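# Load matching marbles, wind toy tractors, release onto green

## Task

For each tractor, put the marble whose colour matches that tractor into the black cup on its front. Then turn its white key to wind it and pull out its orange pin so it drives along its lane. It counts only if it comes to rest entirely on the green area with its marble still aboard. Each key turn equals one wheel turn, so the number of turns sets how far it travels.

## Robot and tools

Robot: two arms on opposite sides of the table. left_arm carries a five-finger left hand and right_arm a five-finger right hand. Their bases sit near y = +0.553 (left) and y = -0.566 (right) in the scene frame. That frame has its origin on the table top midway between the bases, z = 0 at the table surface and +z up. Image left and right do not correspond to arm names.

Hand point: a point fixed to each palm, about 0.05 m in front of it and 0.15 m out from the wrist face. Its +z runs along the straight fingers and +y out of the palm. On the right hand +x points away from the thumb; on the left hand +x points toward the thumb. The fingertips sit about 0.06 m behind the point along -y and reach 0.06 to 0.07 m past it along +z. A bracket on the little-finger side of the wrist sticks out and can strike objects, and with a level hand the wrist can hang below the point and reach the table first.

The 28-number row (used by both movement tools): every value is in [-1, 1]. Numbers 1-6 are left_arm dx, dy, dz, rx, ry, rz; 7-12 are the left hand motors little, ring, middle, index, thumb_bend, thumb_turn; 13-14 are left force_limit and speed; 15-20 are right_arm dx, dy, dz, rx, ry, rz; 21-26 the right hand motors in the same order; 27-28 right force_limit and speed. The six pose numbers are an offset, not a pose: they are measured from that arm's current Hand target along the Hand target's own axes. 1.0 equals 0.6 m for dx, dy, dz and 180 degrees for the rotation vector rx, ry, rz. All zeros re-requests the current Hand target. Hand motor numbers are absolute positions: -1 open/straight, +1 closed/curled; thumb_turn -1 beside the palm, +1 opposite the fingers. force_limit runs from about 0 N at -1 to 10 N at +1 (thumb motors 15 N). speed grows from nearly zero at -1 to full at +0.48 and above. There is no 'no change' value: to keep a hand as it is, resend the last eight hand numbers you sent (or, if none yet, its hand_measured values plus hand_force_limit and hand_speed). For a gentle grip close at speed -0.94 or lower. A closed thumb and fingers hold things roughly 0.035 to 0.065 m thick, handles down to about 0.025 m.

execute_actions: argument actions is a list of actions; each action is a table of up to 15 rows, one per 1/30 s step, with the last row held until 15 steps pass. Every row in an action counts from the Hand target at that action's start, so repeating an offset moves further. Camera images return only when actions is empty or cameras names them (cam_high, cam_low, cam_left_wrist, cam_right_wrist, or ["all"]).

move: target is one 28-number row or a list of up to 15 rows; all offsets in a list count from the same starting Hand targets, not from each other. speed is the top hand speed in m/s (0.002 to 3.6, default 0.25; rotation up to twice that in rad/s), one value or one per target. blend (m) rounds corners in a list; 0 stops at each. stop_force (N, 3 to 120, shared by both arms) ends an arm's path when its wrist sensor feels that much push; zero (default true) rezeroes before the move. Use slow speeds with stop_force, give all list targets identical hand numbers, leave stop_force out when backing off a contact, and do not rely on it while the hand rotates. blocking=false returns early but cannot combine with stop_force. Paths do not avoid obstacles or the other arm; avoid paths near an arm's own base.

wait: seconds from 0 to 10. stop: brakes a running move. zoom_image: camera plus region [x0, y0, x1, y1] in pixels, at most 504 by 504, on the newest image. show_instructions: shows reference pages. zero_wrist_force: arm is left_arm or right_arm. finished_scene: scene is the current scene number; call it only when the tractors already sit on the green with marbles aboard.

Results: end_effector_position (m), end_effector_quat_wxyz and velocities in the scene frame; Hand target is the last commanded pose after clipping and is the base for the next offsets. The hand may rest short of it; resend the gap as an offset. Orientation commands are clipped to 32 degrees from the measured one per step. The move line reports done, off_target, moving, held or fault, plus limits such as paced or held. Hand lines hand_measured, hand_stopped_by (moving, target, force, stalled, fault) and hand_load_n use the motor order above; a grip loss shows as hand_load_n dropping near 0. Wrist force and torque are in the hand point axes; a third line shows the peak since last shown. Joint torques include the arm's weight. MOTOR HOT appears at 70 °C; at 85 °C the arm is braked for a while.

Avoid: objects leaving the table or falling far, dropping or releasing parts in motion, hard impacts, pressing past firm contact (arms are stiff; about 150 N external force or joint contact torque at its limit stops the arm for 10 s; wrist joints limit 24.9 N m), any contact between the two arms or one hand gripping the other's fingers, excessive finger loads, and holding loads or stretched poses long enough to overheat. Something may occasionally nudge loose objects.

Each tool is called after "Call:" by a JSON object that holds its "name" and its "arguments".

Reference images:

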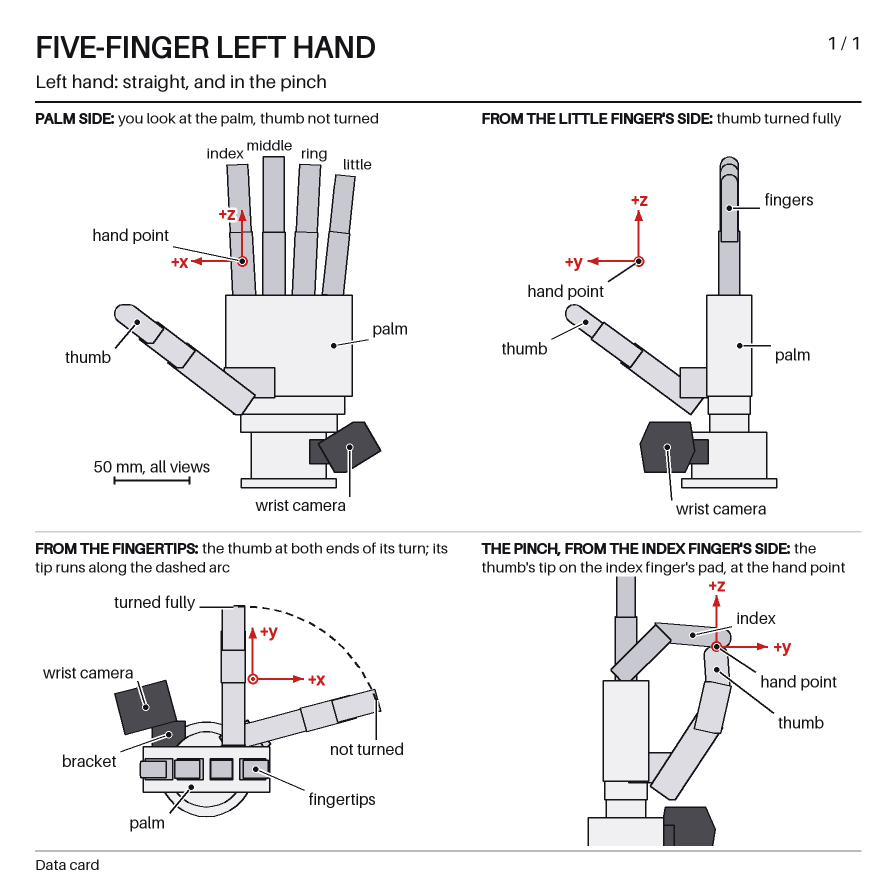

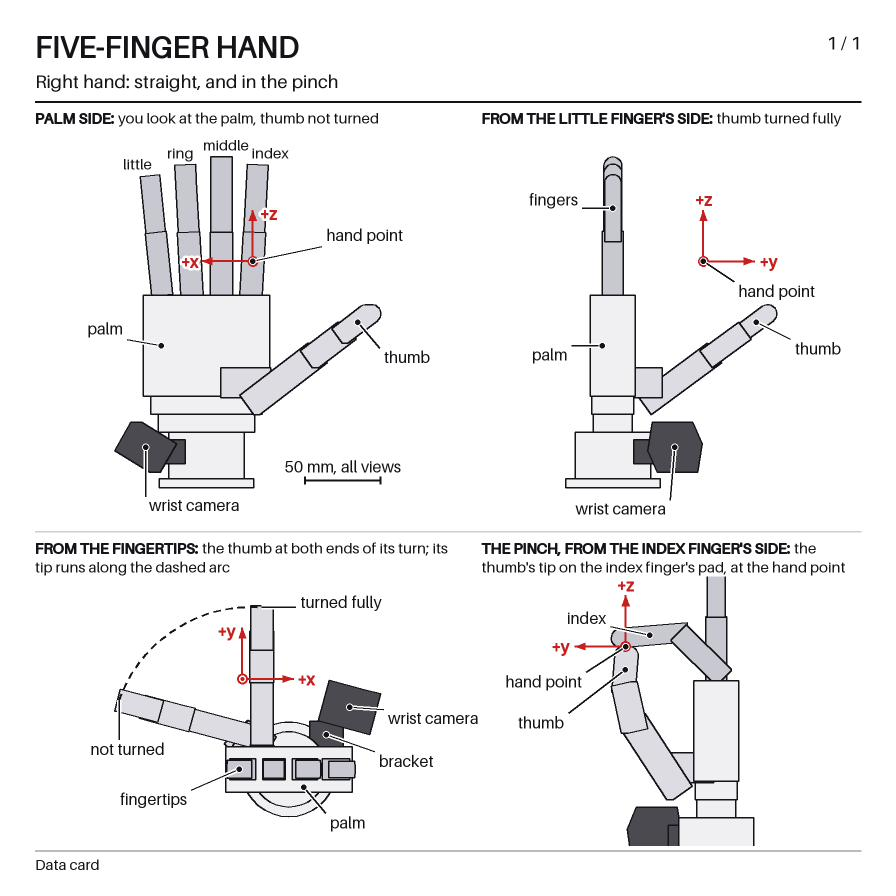

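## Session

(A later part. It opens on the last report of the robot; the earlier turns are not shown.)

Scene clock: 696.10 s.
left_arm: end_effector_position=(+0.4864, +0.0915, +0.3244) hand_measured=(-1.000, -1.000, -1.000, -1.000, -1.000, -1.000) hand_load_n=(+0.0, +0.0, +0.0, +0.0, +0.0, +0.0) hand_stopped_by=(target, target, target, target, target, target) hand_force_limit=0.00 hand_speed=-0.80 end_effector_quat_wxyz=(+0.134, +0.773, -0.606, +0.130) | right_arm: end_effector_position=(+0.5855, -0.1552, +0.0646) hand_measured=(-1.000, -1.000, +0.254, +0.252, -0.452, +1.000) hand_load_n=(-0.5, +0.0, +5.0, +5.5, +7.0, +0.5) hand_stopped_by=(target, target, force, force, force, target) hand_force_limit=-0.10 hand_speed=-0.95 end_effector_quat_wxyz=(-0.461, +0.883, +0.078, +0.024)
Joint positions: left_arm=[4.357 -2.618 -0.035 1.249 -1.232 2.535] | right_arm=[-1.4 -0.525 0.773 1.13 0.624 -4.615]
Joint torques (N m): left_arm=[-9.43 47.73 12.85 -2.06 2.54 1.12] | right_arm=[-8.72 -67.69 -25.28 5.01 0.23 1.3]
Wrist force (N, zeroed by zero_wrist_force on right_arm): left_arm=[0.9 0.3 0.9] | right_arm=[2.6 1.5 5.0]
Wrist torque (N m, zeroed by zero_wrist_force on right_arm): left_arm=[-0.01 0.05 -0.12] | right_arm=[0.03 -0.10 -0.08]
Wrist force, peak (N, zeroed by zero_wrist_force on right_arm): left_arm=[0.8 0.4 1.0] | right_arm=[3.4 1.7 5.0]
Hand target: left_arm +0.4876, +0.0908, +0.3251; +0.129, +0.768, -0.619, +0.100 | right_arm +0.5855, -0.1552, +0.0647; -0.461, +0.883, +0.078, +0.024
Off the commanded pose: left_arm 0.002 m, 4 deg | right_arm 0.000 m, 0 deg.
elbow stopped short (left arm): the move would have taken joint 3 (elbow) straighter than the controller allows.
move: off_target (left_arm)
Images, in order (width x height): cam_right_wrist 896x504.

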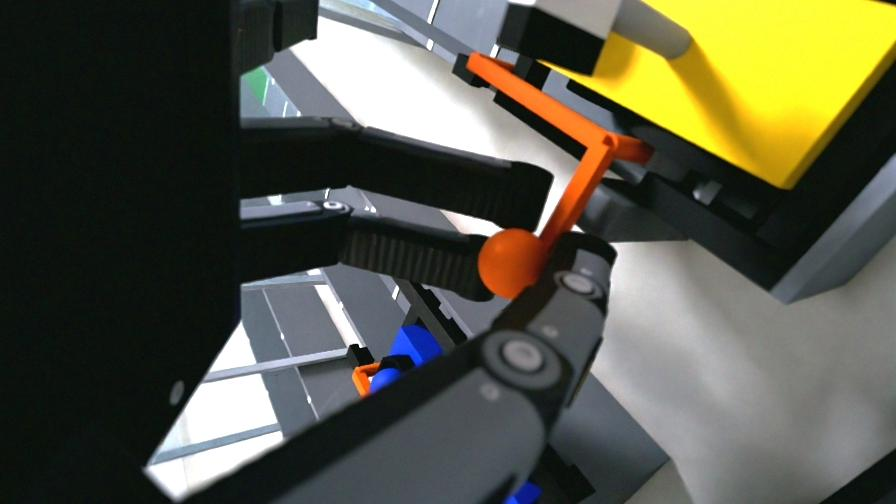

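Call:
{"name": "move", "arguments": {"target": [0,0,0,0,0,0,-1,-1,-1,-1,-1,-1,0,-0.8,0.0152,-0.1081,-0.0765,0,0,0,-1,-1,0.32,0.32,-0.19,1,-0.1,-0.95], "speed": 0.03, "cameras": ["cam_right_wrist","cam_left_wrist"]}}

Scene clock: 699.47 s.
left_arm: end_effector_position=(+0.4864, +0.0915, +0.3244) hand_measured=(-1.000, -1.000, -1.000, -1.000, -1.000, -1.000) hand_load_n=(+0.0, +0.0, +0.0, +0.0, -0.5, +0.0) hand_stopped_by=(target, target, target, target, target, target) hand_force_limit=0.00 hand_speed=-0.80 end_effector_quat_wxyz=(+0.134, +0.773, -0.606, +0.130) | right_arm: end_effector_position=(+0.5855, -0.1553, +0.1446) hand_measured=(-1.000, -1.000, +0.254, +0.254, -0.450, +1.000) hand_load_n=(+0.0, +0.0, +0.5, +0.0, +0.5, +0.0) hand_stopped_by=(target, target, force, force, force, target) hand_force_limit=-0.10 hand_speed=-0.95 end_effector_quat_wxyz=(-0.461, +0.883, +0.078, +0.024)
Joint positions: left_arm=[4.357 -2.618 -0.035 1.249 -1.232 2.535] | right_arm=[-1.4 -0.573 0.658 1.292 0.624 -4.616]
Joint torques (N m): left_arm=[-9.86 47.54 12.28 -1.95 2.5 1.2] | right_arm=[-6.35 -63.81 -26.55 3.59 -2.61 -1.35]
Wrist force (N, zeroed by zero_wrist_force on right_arm): left_arm=[0.9 0.6 0.8] | right_arm=[-0.5 0.0 0.0]
Wrist torque (N m, zeroed by zero_wrist_force on right_arm): left_arm=[0.05 0.05 -0.13] | right_arm=[-0.03 0.07 -0.09]
Wrist force, peak (N, zeroed by zero_wrist_force on right_arm): left_arm=[1.1 0.4 0.9] | right_arm=[4.1 6.6 7.5]
Hand target: left_arm +0.4876, +0.0908, +0.3251; +0.129, +0.768, -0.619, +0.100 | right_arm +0.5855, -0.1553, +0.1447; -0.461, +0.883, +0.078, +0.024
Off the commanded pose: left_arm 0.002 m, 4 deg | right_arm 0.000 m, 0 deg.
elbow stopped short (left arm): the move would have taken joint 3 (elbow) straighter than the controller allows.
move: off_target (left_arm)
Images, in order (width x height): cam_left_wrist 896x504, cam_right_wrist 896x504.

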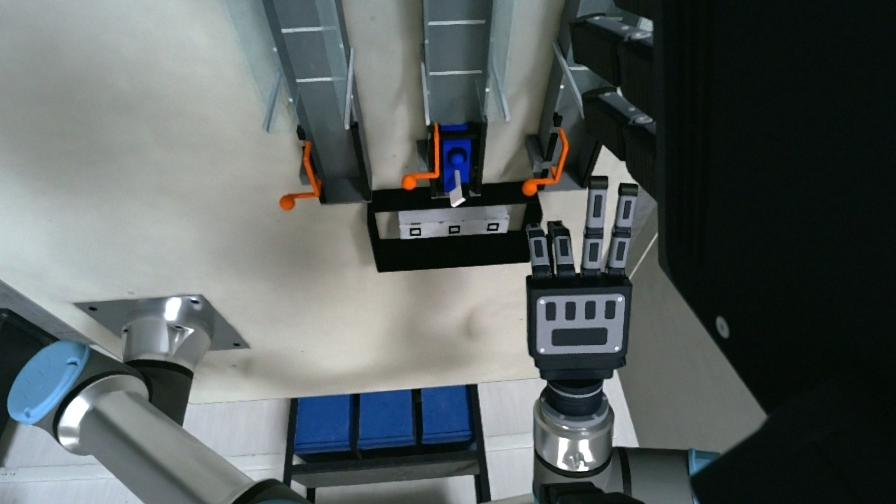

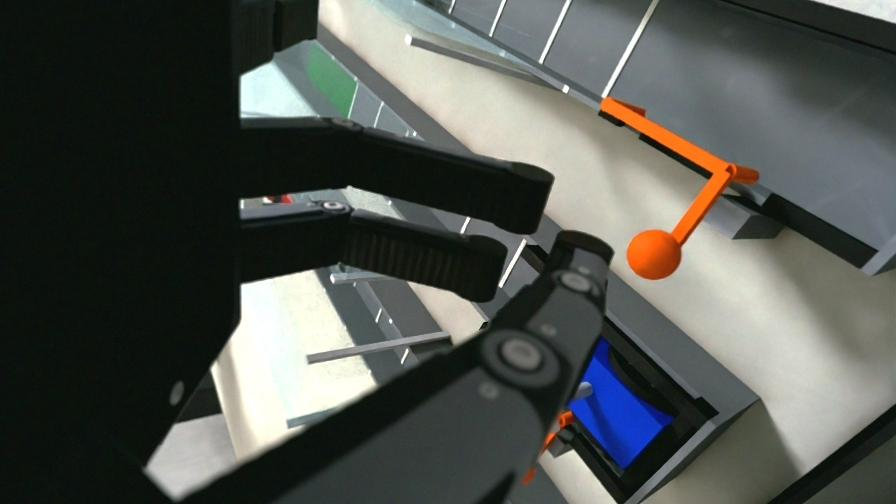

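Call:
{"name": "move", "arguments": {"target": [[0,0,0,0,0,0,-1,-1,-1,-1,-1,-1,0,-0.8,-0.20719,-0.03333,0.00601,0,0,0,-1,-1,0.11,0.18,-0.68,1,-0.5,-0.5],[0,0,0,0,0,0,-1,-1,-1,-1,-1,-1,0,-0.8,-0.21845,0.04695,0.06343,0,0,0,-1,-1,0.11,0.18,-0.68,1,-0.5,-0.5]], "speed": 0.12, "cameras": ["cam_right_wrist"]}}

Scene clock: 702.30 s.
left_arm: end_effector_position=(+0.4864, +0.0915, +0.3244) hand_measured=(-1.000, -1.000, -1.000, -1.000, -1.000, -1.000) hand_load_n=(+0.0, +0.0, +0.0, +0.0, +0.0, +0.0) hand_stopped_by=(target, target, target, target, target, target) hand_force_limit=0.00 hand_speed=-0.80 end_effector_quat_wxyz=(+0.134, +0.773, -0.606, +0.130) | right_arm: end_effector_position=(+0.4596, -0.1550, +0.0851) hand_measured=(-1.000, -1.000, +0.110, +0.180, -0.680, +1.000) hand_load_n=(+0.0, +0.0, +0.0, +0.0, +0.0, +0.0) hand_stopped_by=(target, target, target, target, target, target) hand_force_limit=-0.50 hand_speed=-0.50 end_effector_quat_wxyz=(-0.461, +0.883, +0.078, +0.024)
Joint positions: left_arm=[4.357 -2.618 -0.035 1.249 -1.232 2.535] | right_arm=[-1.359 -0.855 1.325 0.851 0.633 -4.547]
Joint torques (N m): left_arm=[-9.26 47.37 13.04 -1.98 2.53 1.18] | right_arm=[9.52 -30.52 -10.17 0.31 0.28 1.52]
Wrist force (N, zeroed by zero_wrist_force on right_arm): left_arm=[0.8 0.1 1.0] | right_arm=[-0.1 -0.3 0.0]
Wrist torque (N m, zeroed by zero_wrist_force on right_arm): left_arm=[-0.04 0.07 -0.12] | right_arm=[-0.06 0.02 -0.13]
Wrist force, peak (N, zeroed by zero_wrist_force on right_arm): left_arm=[1.1 0.3 1.0] | right_arm=[-1.0 -0.4 0.1]
Hand target: left_arm +0.4876, +0.0908, +0.3251; +0.129, +0.768, -0.619, +0.100 | right_arm +0.4596, -0.1550, +0.0850; -0.461, +0.883, +0.078, +0.024
Off the commanded pose: left_arm 0.002 m, 4 deg | right_arm 0.000 m, 0 deg.
elbow stopped short (left arm): the move would have taken joint 3 (elbow) straighter than the controller allows.
move: off_target (left_arm)
Images, in order (width x height): cam_right_wrist 896x504.

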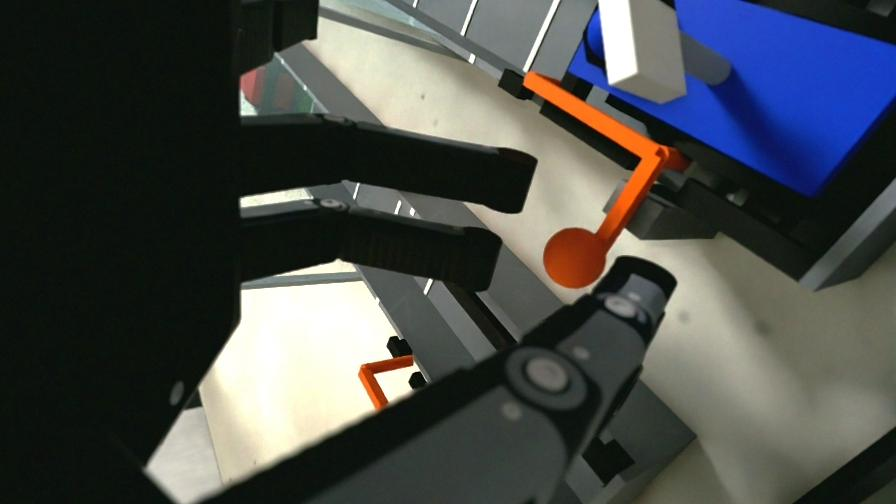

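Call:
{"name": "move", "arguments": {"target": [0,0,0,0,0,0,-1,-1,-1,-1,-1,-1,0,-0.8,-0.0039,0.0313,0.0227,0,0,0,-1,-1,0.11,0.18,-0.68,1,-0.5,-0.5], "speed": 0.04, "cameras": ["cam_right_wrist"]}}

Call:
{"name": "move", "arguments": {"target": [0,0,0,0,0,0,-1,-1,-1,-1,-1,-1,0,-0.8,0,0,0,0,0,0,-1,-1,0.25,0.35,-0.2,1,-0.7,-0.93], "cameras": ["cam_right_wrist"]}}

Call:
{"name": "move", "arguments": {"target": [0,0,0,0,0,0,-1,-1,-1,-1,-1,-1,0,-0.8,0,0,0,0,0,0,-1,-1,0.32,0.32,-0.19,1,-0.1,-0.95], "cameras": ["cam_right_wrist"]}}

Scene clock: 703.63 s.
left_arm: end_effector_position=(+0.4864, +0.0915, +0.3244) hand_measured=(-1.000, -1.000, -1.000, -1.000, -1.000, -1.000) hand_load_n=(+0.0, +0.0, +0.0, +0.0, -0.5, +0.0) hand_stopped_by=(target, target, target, target, target, target) hand_force_limit=0.00 hand_speed=-0.80 end_effector_quat_wxyz=(+0.134, +0.773, -0.606, +0.130) | right_arm: end_effector_position=(+0.4599, -0.1547, +0.0618) hand_measured=(-1.000, -1.000, +0.110, +0.180, -0.680, +1.000) hand_load_n=(+0.0, +0.0, +0.5, +0.0, +0.0, +0.0) hand_stopped_by=(target, target, target, target, target, target) hand_force_limit=-0.50 hand_speed=-0.50 end_effector_quat_wxyz=(-0.461, +0.883, +0.078, +0.024)
Joint positions: left_arm=[4.357 -2.618 -0.035 1.249 -1.232 2.535] | right_arm=[-1.358 -0.827 1.342 0.806 0.633 -4.546]
Joint torques (N m): left_arm=[-9.84 47.63 12.51 -2.03 2.45 1.15] | right_arm=[9.1 -30.54 -9.71 0.38 0.42 1.61]
Wrist force (N, zeroed by zero_wrist_force on right_arm): left_arm=[1.0 0.2 0.5] | right_arm=[-0.1 -0.1 0.2]
Wrist torque (N m, zeroed by zero_wrist_force on right_arm): left_arm=[-0.01 0.02 -0.11] | right_arm=[-0.03 0.01 -0.12]
Wrist force, peak (N, zeroed by zero_wrist_force on right_arm): left_arm=[1.2 0.5 0.6] | right_arm=[-0.2 -0.5 0.0]
Hand target: left_arm +0.4876, +0.0908, +0.3251; +0.129, +0.768, -0.619, +0.100 | right_arm +0.4599, -0.1547, +0.0617; -0.461, +0.883, +0.078, +0.024
Off the commanded pose: left_arm 0.002 m, 4 deg | right_arm 0.000 m, 0 deg.
elbow stopped short (left arm): the move would have taken joint 3 (elbow) straighter than the controller allows.
move: off_target (left_arm)
Images, in order (width x height): cam_right_wrist 896x504.

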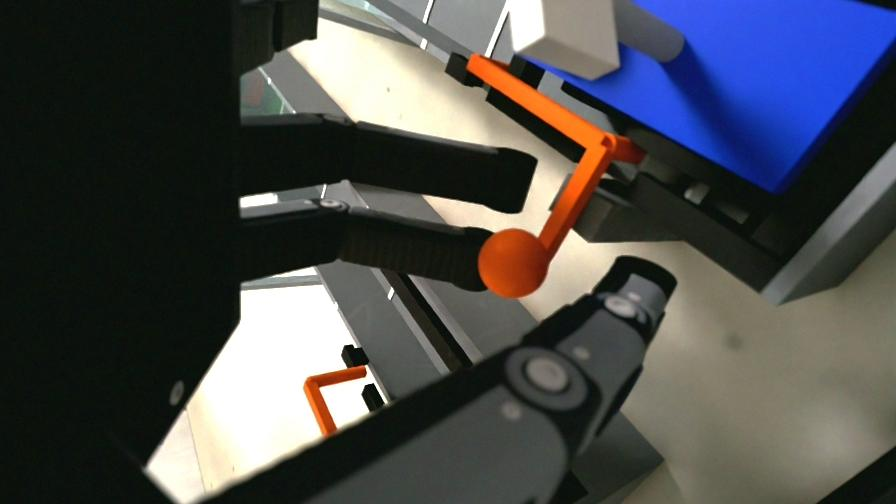

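Scene clock: 706.13 s.
left_arm: end_effector_position=(+0.4864, +0.0915, +0.3244) hand_measured=(-1.000, -1.000, -1.000, -1.000, -1.000, -1.000) hand_load_n=(+0.0, +0.0, -0.5, +0.0, +0.0, +0.0) hand_stopped_by=(target, target, target, target, target, target) hand_force_limit=0.00 hand_speed=-0.80 end_effector_quat_wxyz=(+0.134, +0.773, -0.606, +0.130) | right_arm: end_effector_position=(+0.4599, -0.1547, +0.0617) hand_measured=(-1.000, -1.000, +0.240, +0.232, -0.452, +1.000) hand_load_n=(+0.0, +0.0, +2.0, +2.0, +3.0, +0.0) hand_stopped_by=(target, target, force, force, force, target) hand_force_limit=-0.70 hand_speed=-0.93 end_effector_quat_wxyz=(-0.461, +0.883, +0.078, +0.024)
Joint positions: left_arm=[4.357 -2.618 -0.035 1.249 -1.232 2.535] | right_arm=[-1.358 -0.827 1.342 0.806 0.633 -4.546]
Joint torques (N m): left_arm=[-9.33 46.98 12.47 -1.93 2.53 1.14] | right_arm=[3.87 -32.91 -11.13 3.98 -0.05 1.31]
Wrist force (N, zeroed by zero_wrist_force on right_arm): left_arm=[1.1 0.4 0.7] | right_arm=[0.9 0.6 1.9]
Wrist torque (N m, zeroed by zero_wrist_force on right_arm): left_arm=[0.01 0.01 -0.11] | right_arm=[-0.01 -0.01 -0.13]
Wrist force, peak (N, zeroed by zero_wrist_force on right_arm): left_arm=[1.0 0.6 0.9] | right_arm=[0.9 -0.3 3.0]
Hand target: left_arm +0.4876, +0.0908, +0.3251; +0.129, +0.768, -0.619, +0.100 | right_arm +0.4599, -0.1547, +0.0617; -0.461, +0.883, +0.078, +0.024
Off the commanded pose: left_arm 0.002 m, 4 deg | right_arm 0.000 m, 0 deg.
elbow stopped short (left arm): the move would have taken joint 3 (elbow) straighter than the controller allows.
move: off_target (left_arm)
Images, in order (width x height): cam_right_wrist 896x504.

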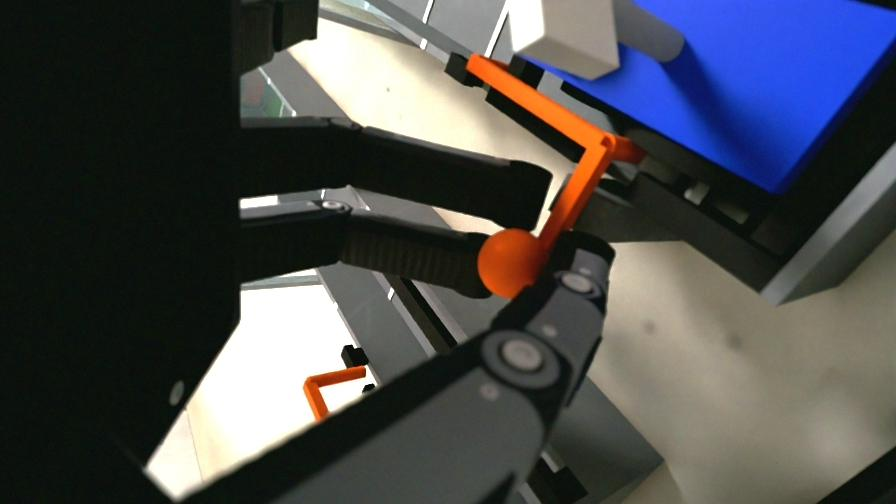

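Scene clock: 706.63 s.
left_arm: end_effector_position=(+0.4864, +0.0915, +0.3244) hand_measured=(-1.000, -1.000, -1.000, -1.000, -1.000, -1.000) hand_load_n=(+0.0, +0.0, +0.0, +0.0, +0.0, +0.0) hand_stopped_by=(target, target, target, target, target, target) hand_force_limit=0.00 hand_speed=-0.80 end_effector_quat_wxyz=(+0.134, +0.773, -0.606, +0.130) | right_arm: end_effector_position=(+0.4599, -0.1547, +0.0617) hand_measured=(-1.000, -1.000, +0.252, +0.240, -0.444, +1.000) hand_load_n=(+0.0, +0.0, +5.5, +5.5, +7.0, +0.5) hand_stopped_by=(target, target, force, force, force, target) hand_force_limit=-0.10 hand_speed=-0.95 end_effector_quat_wxyz=(-0.461, +0.883, +0.078, +0.024)
Joint positions: left_arm=[4.357 -2.618 -0.035 1.249 -1.232 2.535] | right_arm=[-1.358 -0.827 1.342 0.806 0.633 -4.546]
Joint torques (N m): left_arm=[-9.49 47.47 12.51 -1.94 2.49 1.21] | right_arm=[1.58 -34.52 -10.42 4.42 -0.33 1.51]
Wrist force (N, zeroed by zero_wrist_force on right_arm): left_arm=[0.9 0.4 0.7] | right_arm=[2.8 1.0 4.5]
Wrist torque (N m, zeroed by zero_wrist_force on right_arm): left_arm=[0.02 0.04 -0.13] | right_arm=[0.00 -0.06 -0.14]
Wrist force, peak (N, zeroed by zero_wrist_force on right_arm): left_arm=[1.3 0.2 0.7] | right_arm=[2.7 0.7 5.1]
Hand target: left_arm +0.4876, +0.0908, +0.3251; +0.129, +0.768, -0.619, +0.100 | right_arm +0.4599, -0.1547, +0.0617; -0.461, +0.883, +0.078, +0.024
Off the commanded pose: left_arm 0.002 m, 4 deg | right_arm 0.000 m, 0 deg.
elbow stopped short (left arm): the move would have taken joint 3 (elbow) straighter than the controller allows.
move: off_target (left_arm)
Images, in order (width x height): cam_right_wrist 896x504.

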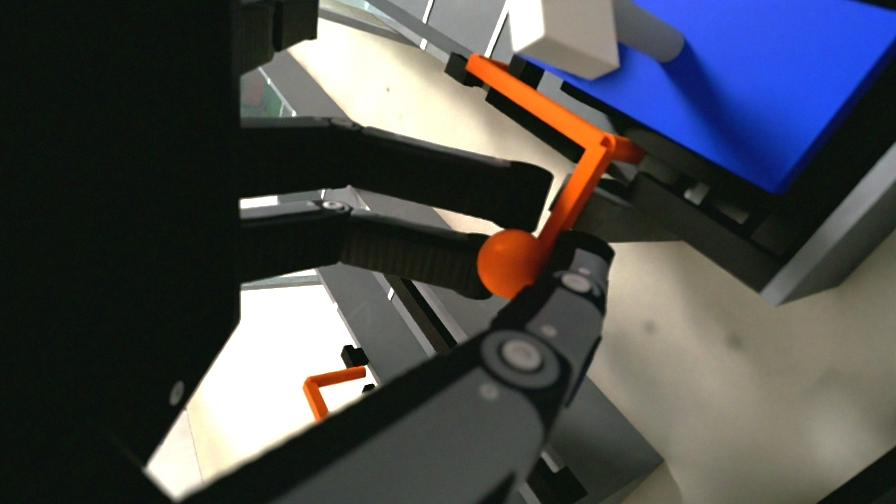

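Call:
{"name": "move", "arguments": {"target": [0,0,0,0,0,0,-1,-1,-1,-1,-1,-1,0,-0.8,0.01577,-0.1122,-0.0794,0,0,0,-1,-1,0.32,0.32,-0.19,1,-0.1,-0.95], "speed": 0.03, "cameras": ["cam_right_wrist","cam_left_wrist"]}}

Call:
{"name": "move", "arguments": {"target": [-0.235,0.521,-0.215,0,0,0,-1,-1,-1,-1,-1,-1,0,-0.8,0,0,0,0,0,0,-1,-1,0.32,0.32,-0.19,1,-0.1,-0.95], "speed": 0.25, "cameras": ["cam_high","cam_left_wrist"]}}

Scene clock: 710.10 s.
left_arm: end_effector_position=(+0.4864, +0.0915, +0.3244) hand_measured=(-1.000, -1.000, -1.000, -1.000, -1.000, -1.000) hand_load_n=(+0.0, +0.0, +0.0, +0.0, +0.0, +0.0) hand_stopped_by=(target, target, target, target, target, target) hand_force_limit=0.00 hand_speed=-0.80 end_effector_quat_wxyz=(+0.134, +0.773, -0.606, +0.130) | right_arm: end_effector_position=(+0.4598, -0.1548, +0.1447) hand_measured=(-1.000, -1.000, +0.252, +0.240, -0.442, +1.000) hand_load_n=(+0.0, +0.0, +0.0, +0.5, +0.0, +0.0) hand_stopped_by=(target, target, force, force, force, target) hand_force_limit=-0.10 hand_speed=-0.95 end_effector_quat_wxyz=(-0.461, +0.883, +0.078, +0.024)
Joint positions: left_arm=[4.357 -2.618 -0.035 1.249 -1.232 2.535] | right_arm=[-1.359 -0.912 1.259 0.974 0.633 -4.546]
Joint torques (N m): left_arm=[-9.1 47.27 12.48 -1.94 2.48 1.14] | right_arm=[-8.29 -55.01 -26.9 3.75 -3.03 -1.22]
Wrist force (N, zeroed by zero_wrist_force on right_arm): left_arm=[0.7 0.3 1.0] | right_arm=[-0.2 -0.3 0.1]
Wrist torque (N m, zeroed by zero_wrist_force on right_arm): left_arm=[-0.03 0.08 -0.13] | right_arm=[-0.04 0.03 -0.14]
Wrist force, peak (N, zeroed by zero_wrist_force on right_arm): left_arm=[1.0 0.5 1.0] | right_arm=[4.4 5.7 7.3]
Hand target: left_arm +0.4876, +0.0908, +0.3251; +0.129, +0.768, -0.619, +0.100 | right_arm +0.4598, -0.1548, +0.1447; -0.461, +0.883, +0.078, +0.024
Off the commanded pose: left_arm 0.002 m, 4 deg | right_arm 0.000 m, 0 deg.
elbow stopped short (left arm): the move would have taken joint 3 (elbow) straighter than the controller allows.
move: off_target (left_arm)
Images, in order (width x height): cam_left_wrist 896x504, cam_right_wrist 896x504.

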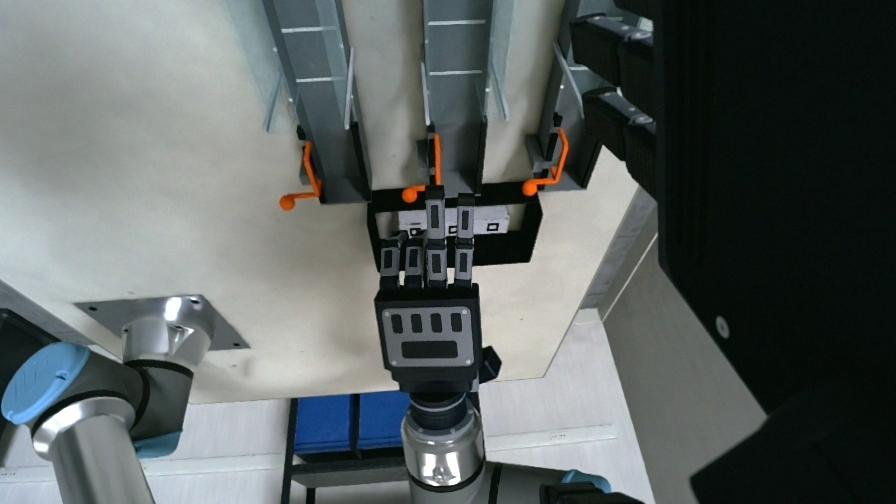

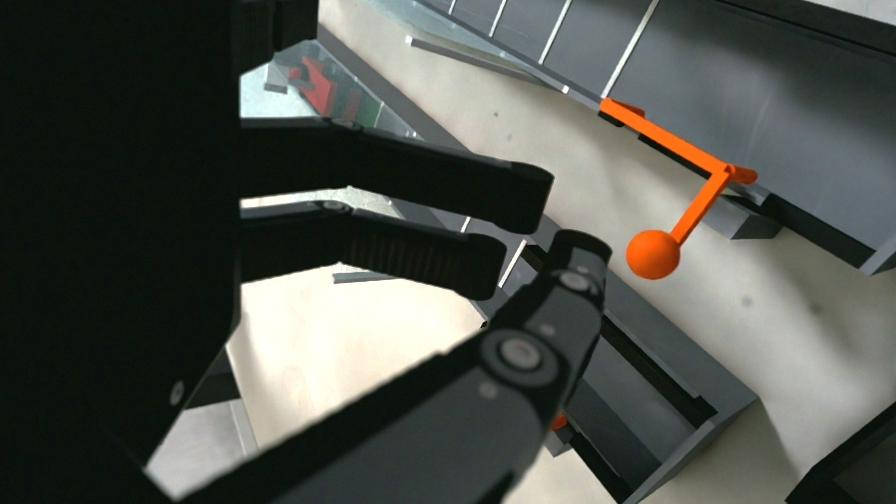

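Scene clock: 712.17 s.
left_arm: end_effector_position=(+0.1528, +0.2000, +0.4262) hand_measured=(-1.000, -1.000, -1.000, -1.000, -1.000, -1.000) hand_load_n=(+0.0, +0.0, +0.0, +0.0, +0.0, +0.0) hand_stopped_by=(target, target, target, target, target, target) hand_force_limit=0.00 hand_speed=-0.80 end_effector_quat_wxyz=(+0.128, +0.768, -0.619, +0.100) | right_arm: end_effector_position=(+0.4598, -0.1548, +0.1447) hand_measured=(-1.000, -1.000, +0.252, +0.240, -0.442, +1.000) hand_load_n=(-0.5, +0.0, +0.0, +0.0, +0.0, +0.0) hand_stopped_by=(target, target, force, force, force, target) hand_force_limit=-0.10 hand_speed=-0.95 end_effector_quat_wxyz=(-0.461, +0.883, +0.078, +0.024)
Joint positions: left_arm=[4.303 -1.575 -1.377 1.504 -1.267 2.52] | right_arm=[-1.359 -0.912 1.259 0.974 0.633 -4.546]
Joint torques (N m): left_arm=[12.92 26.57 9.49 -3.35 3.24 1.44] | right_arm=[-9.04 -54.94 -24.6 3.83 -1.52 -1.11]
Wrist force (N, zeroed by zero_wrist_force on right_arm): left_arm=[0.8 0.4 0.5] | right_arm=[-0.1 0.1 0.1]
Wrist torque (N m, zeroed by zero_wrist_force on right_arm): left_arm=[0.00 0.04 -0.07] | right_arm=[0.01 0.02 -0.11]
Wrist force, peak (N, zeroed by zero_wrist_force on right_arm): left_arm=[0.7 1.6 0.3] | right_arm=[-0.4 -0.2 -0.1]
Hand target: left_arm +0.1528, +0.2000, +0.4263; +0.129, +0.768, -0.619, +0.100 | right_arm +0.4598, -0.1548, +0.1447; -0.461, +0.883, +0.078, +0.024
Off the commanded pose: left_arm 0.000 m, 0 deg | right_arm 0.000 m, 0 deg.
move: done
Images, in order (width x height): cam_high 896x504, cam_left_wrist 896x504.

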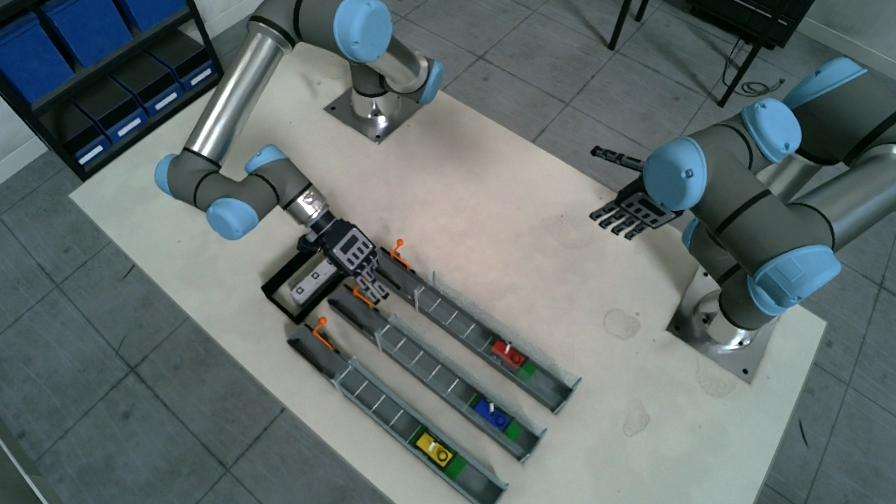

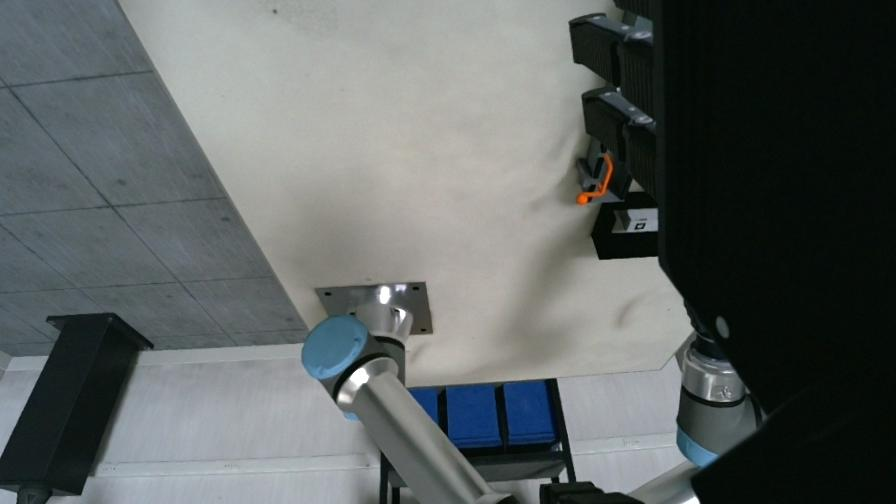

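Call:
{"name": "zoom_image", "arguments": {"camera": "cam_high", "region": [380, 310, 600, 504]}}

Call:
{"name": "zoom_image", "arguments": {"camera": "cam_high", "region": [460, 320, 560, 400]}}

Call:
{"name": "zoom_image", "arguments": {"camera": "cam_high", "region": [400, 380, 540, 490]}}

Scaled by 2.291.

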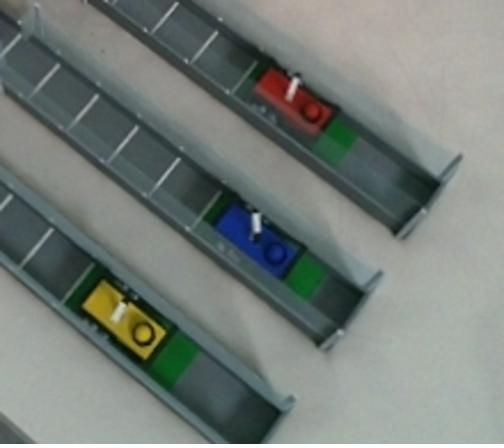

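Scaled by 5.040.

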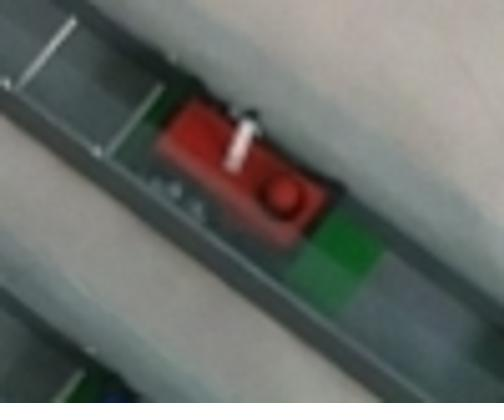

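Scaled by 3.600.

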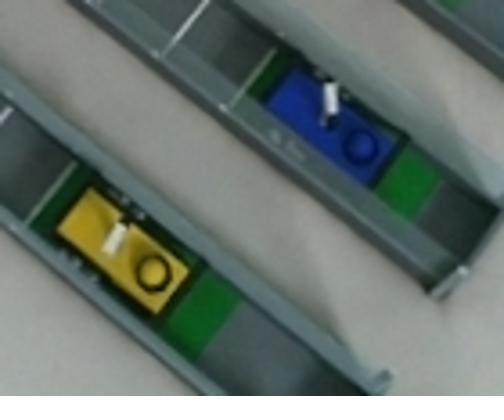

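Call:
{"name": "finished_scene", "arguments": {"scene": 1}}

The scene is finished: the task was done.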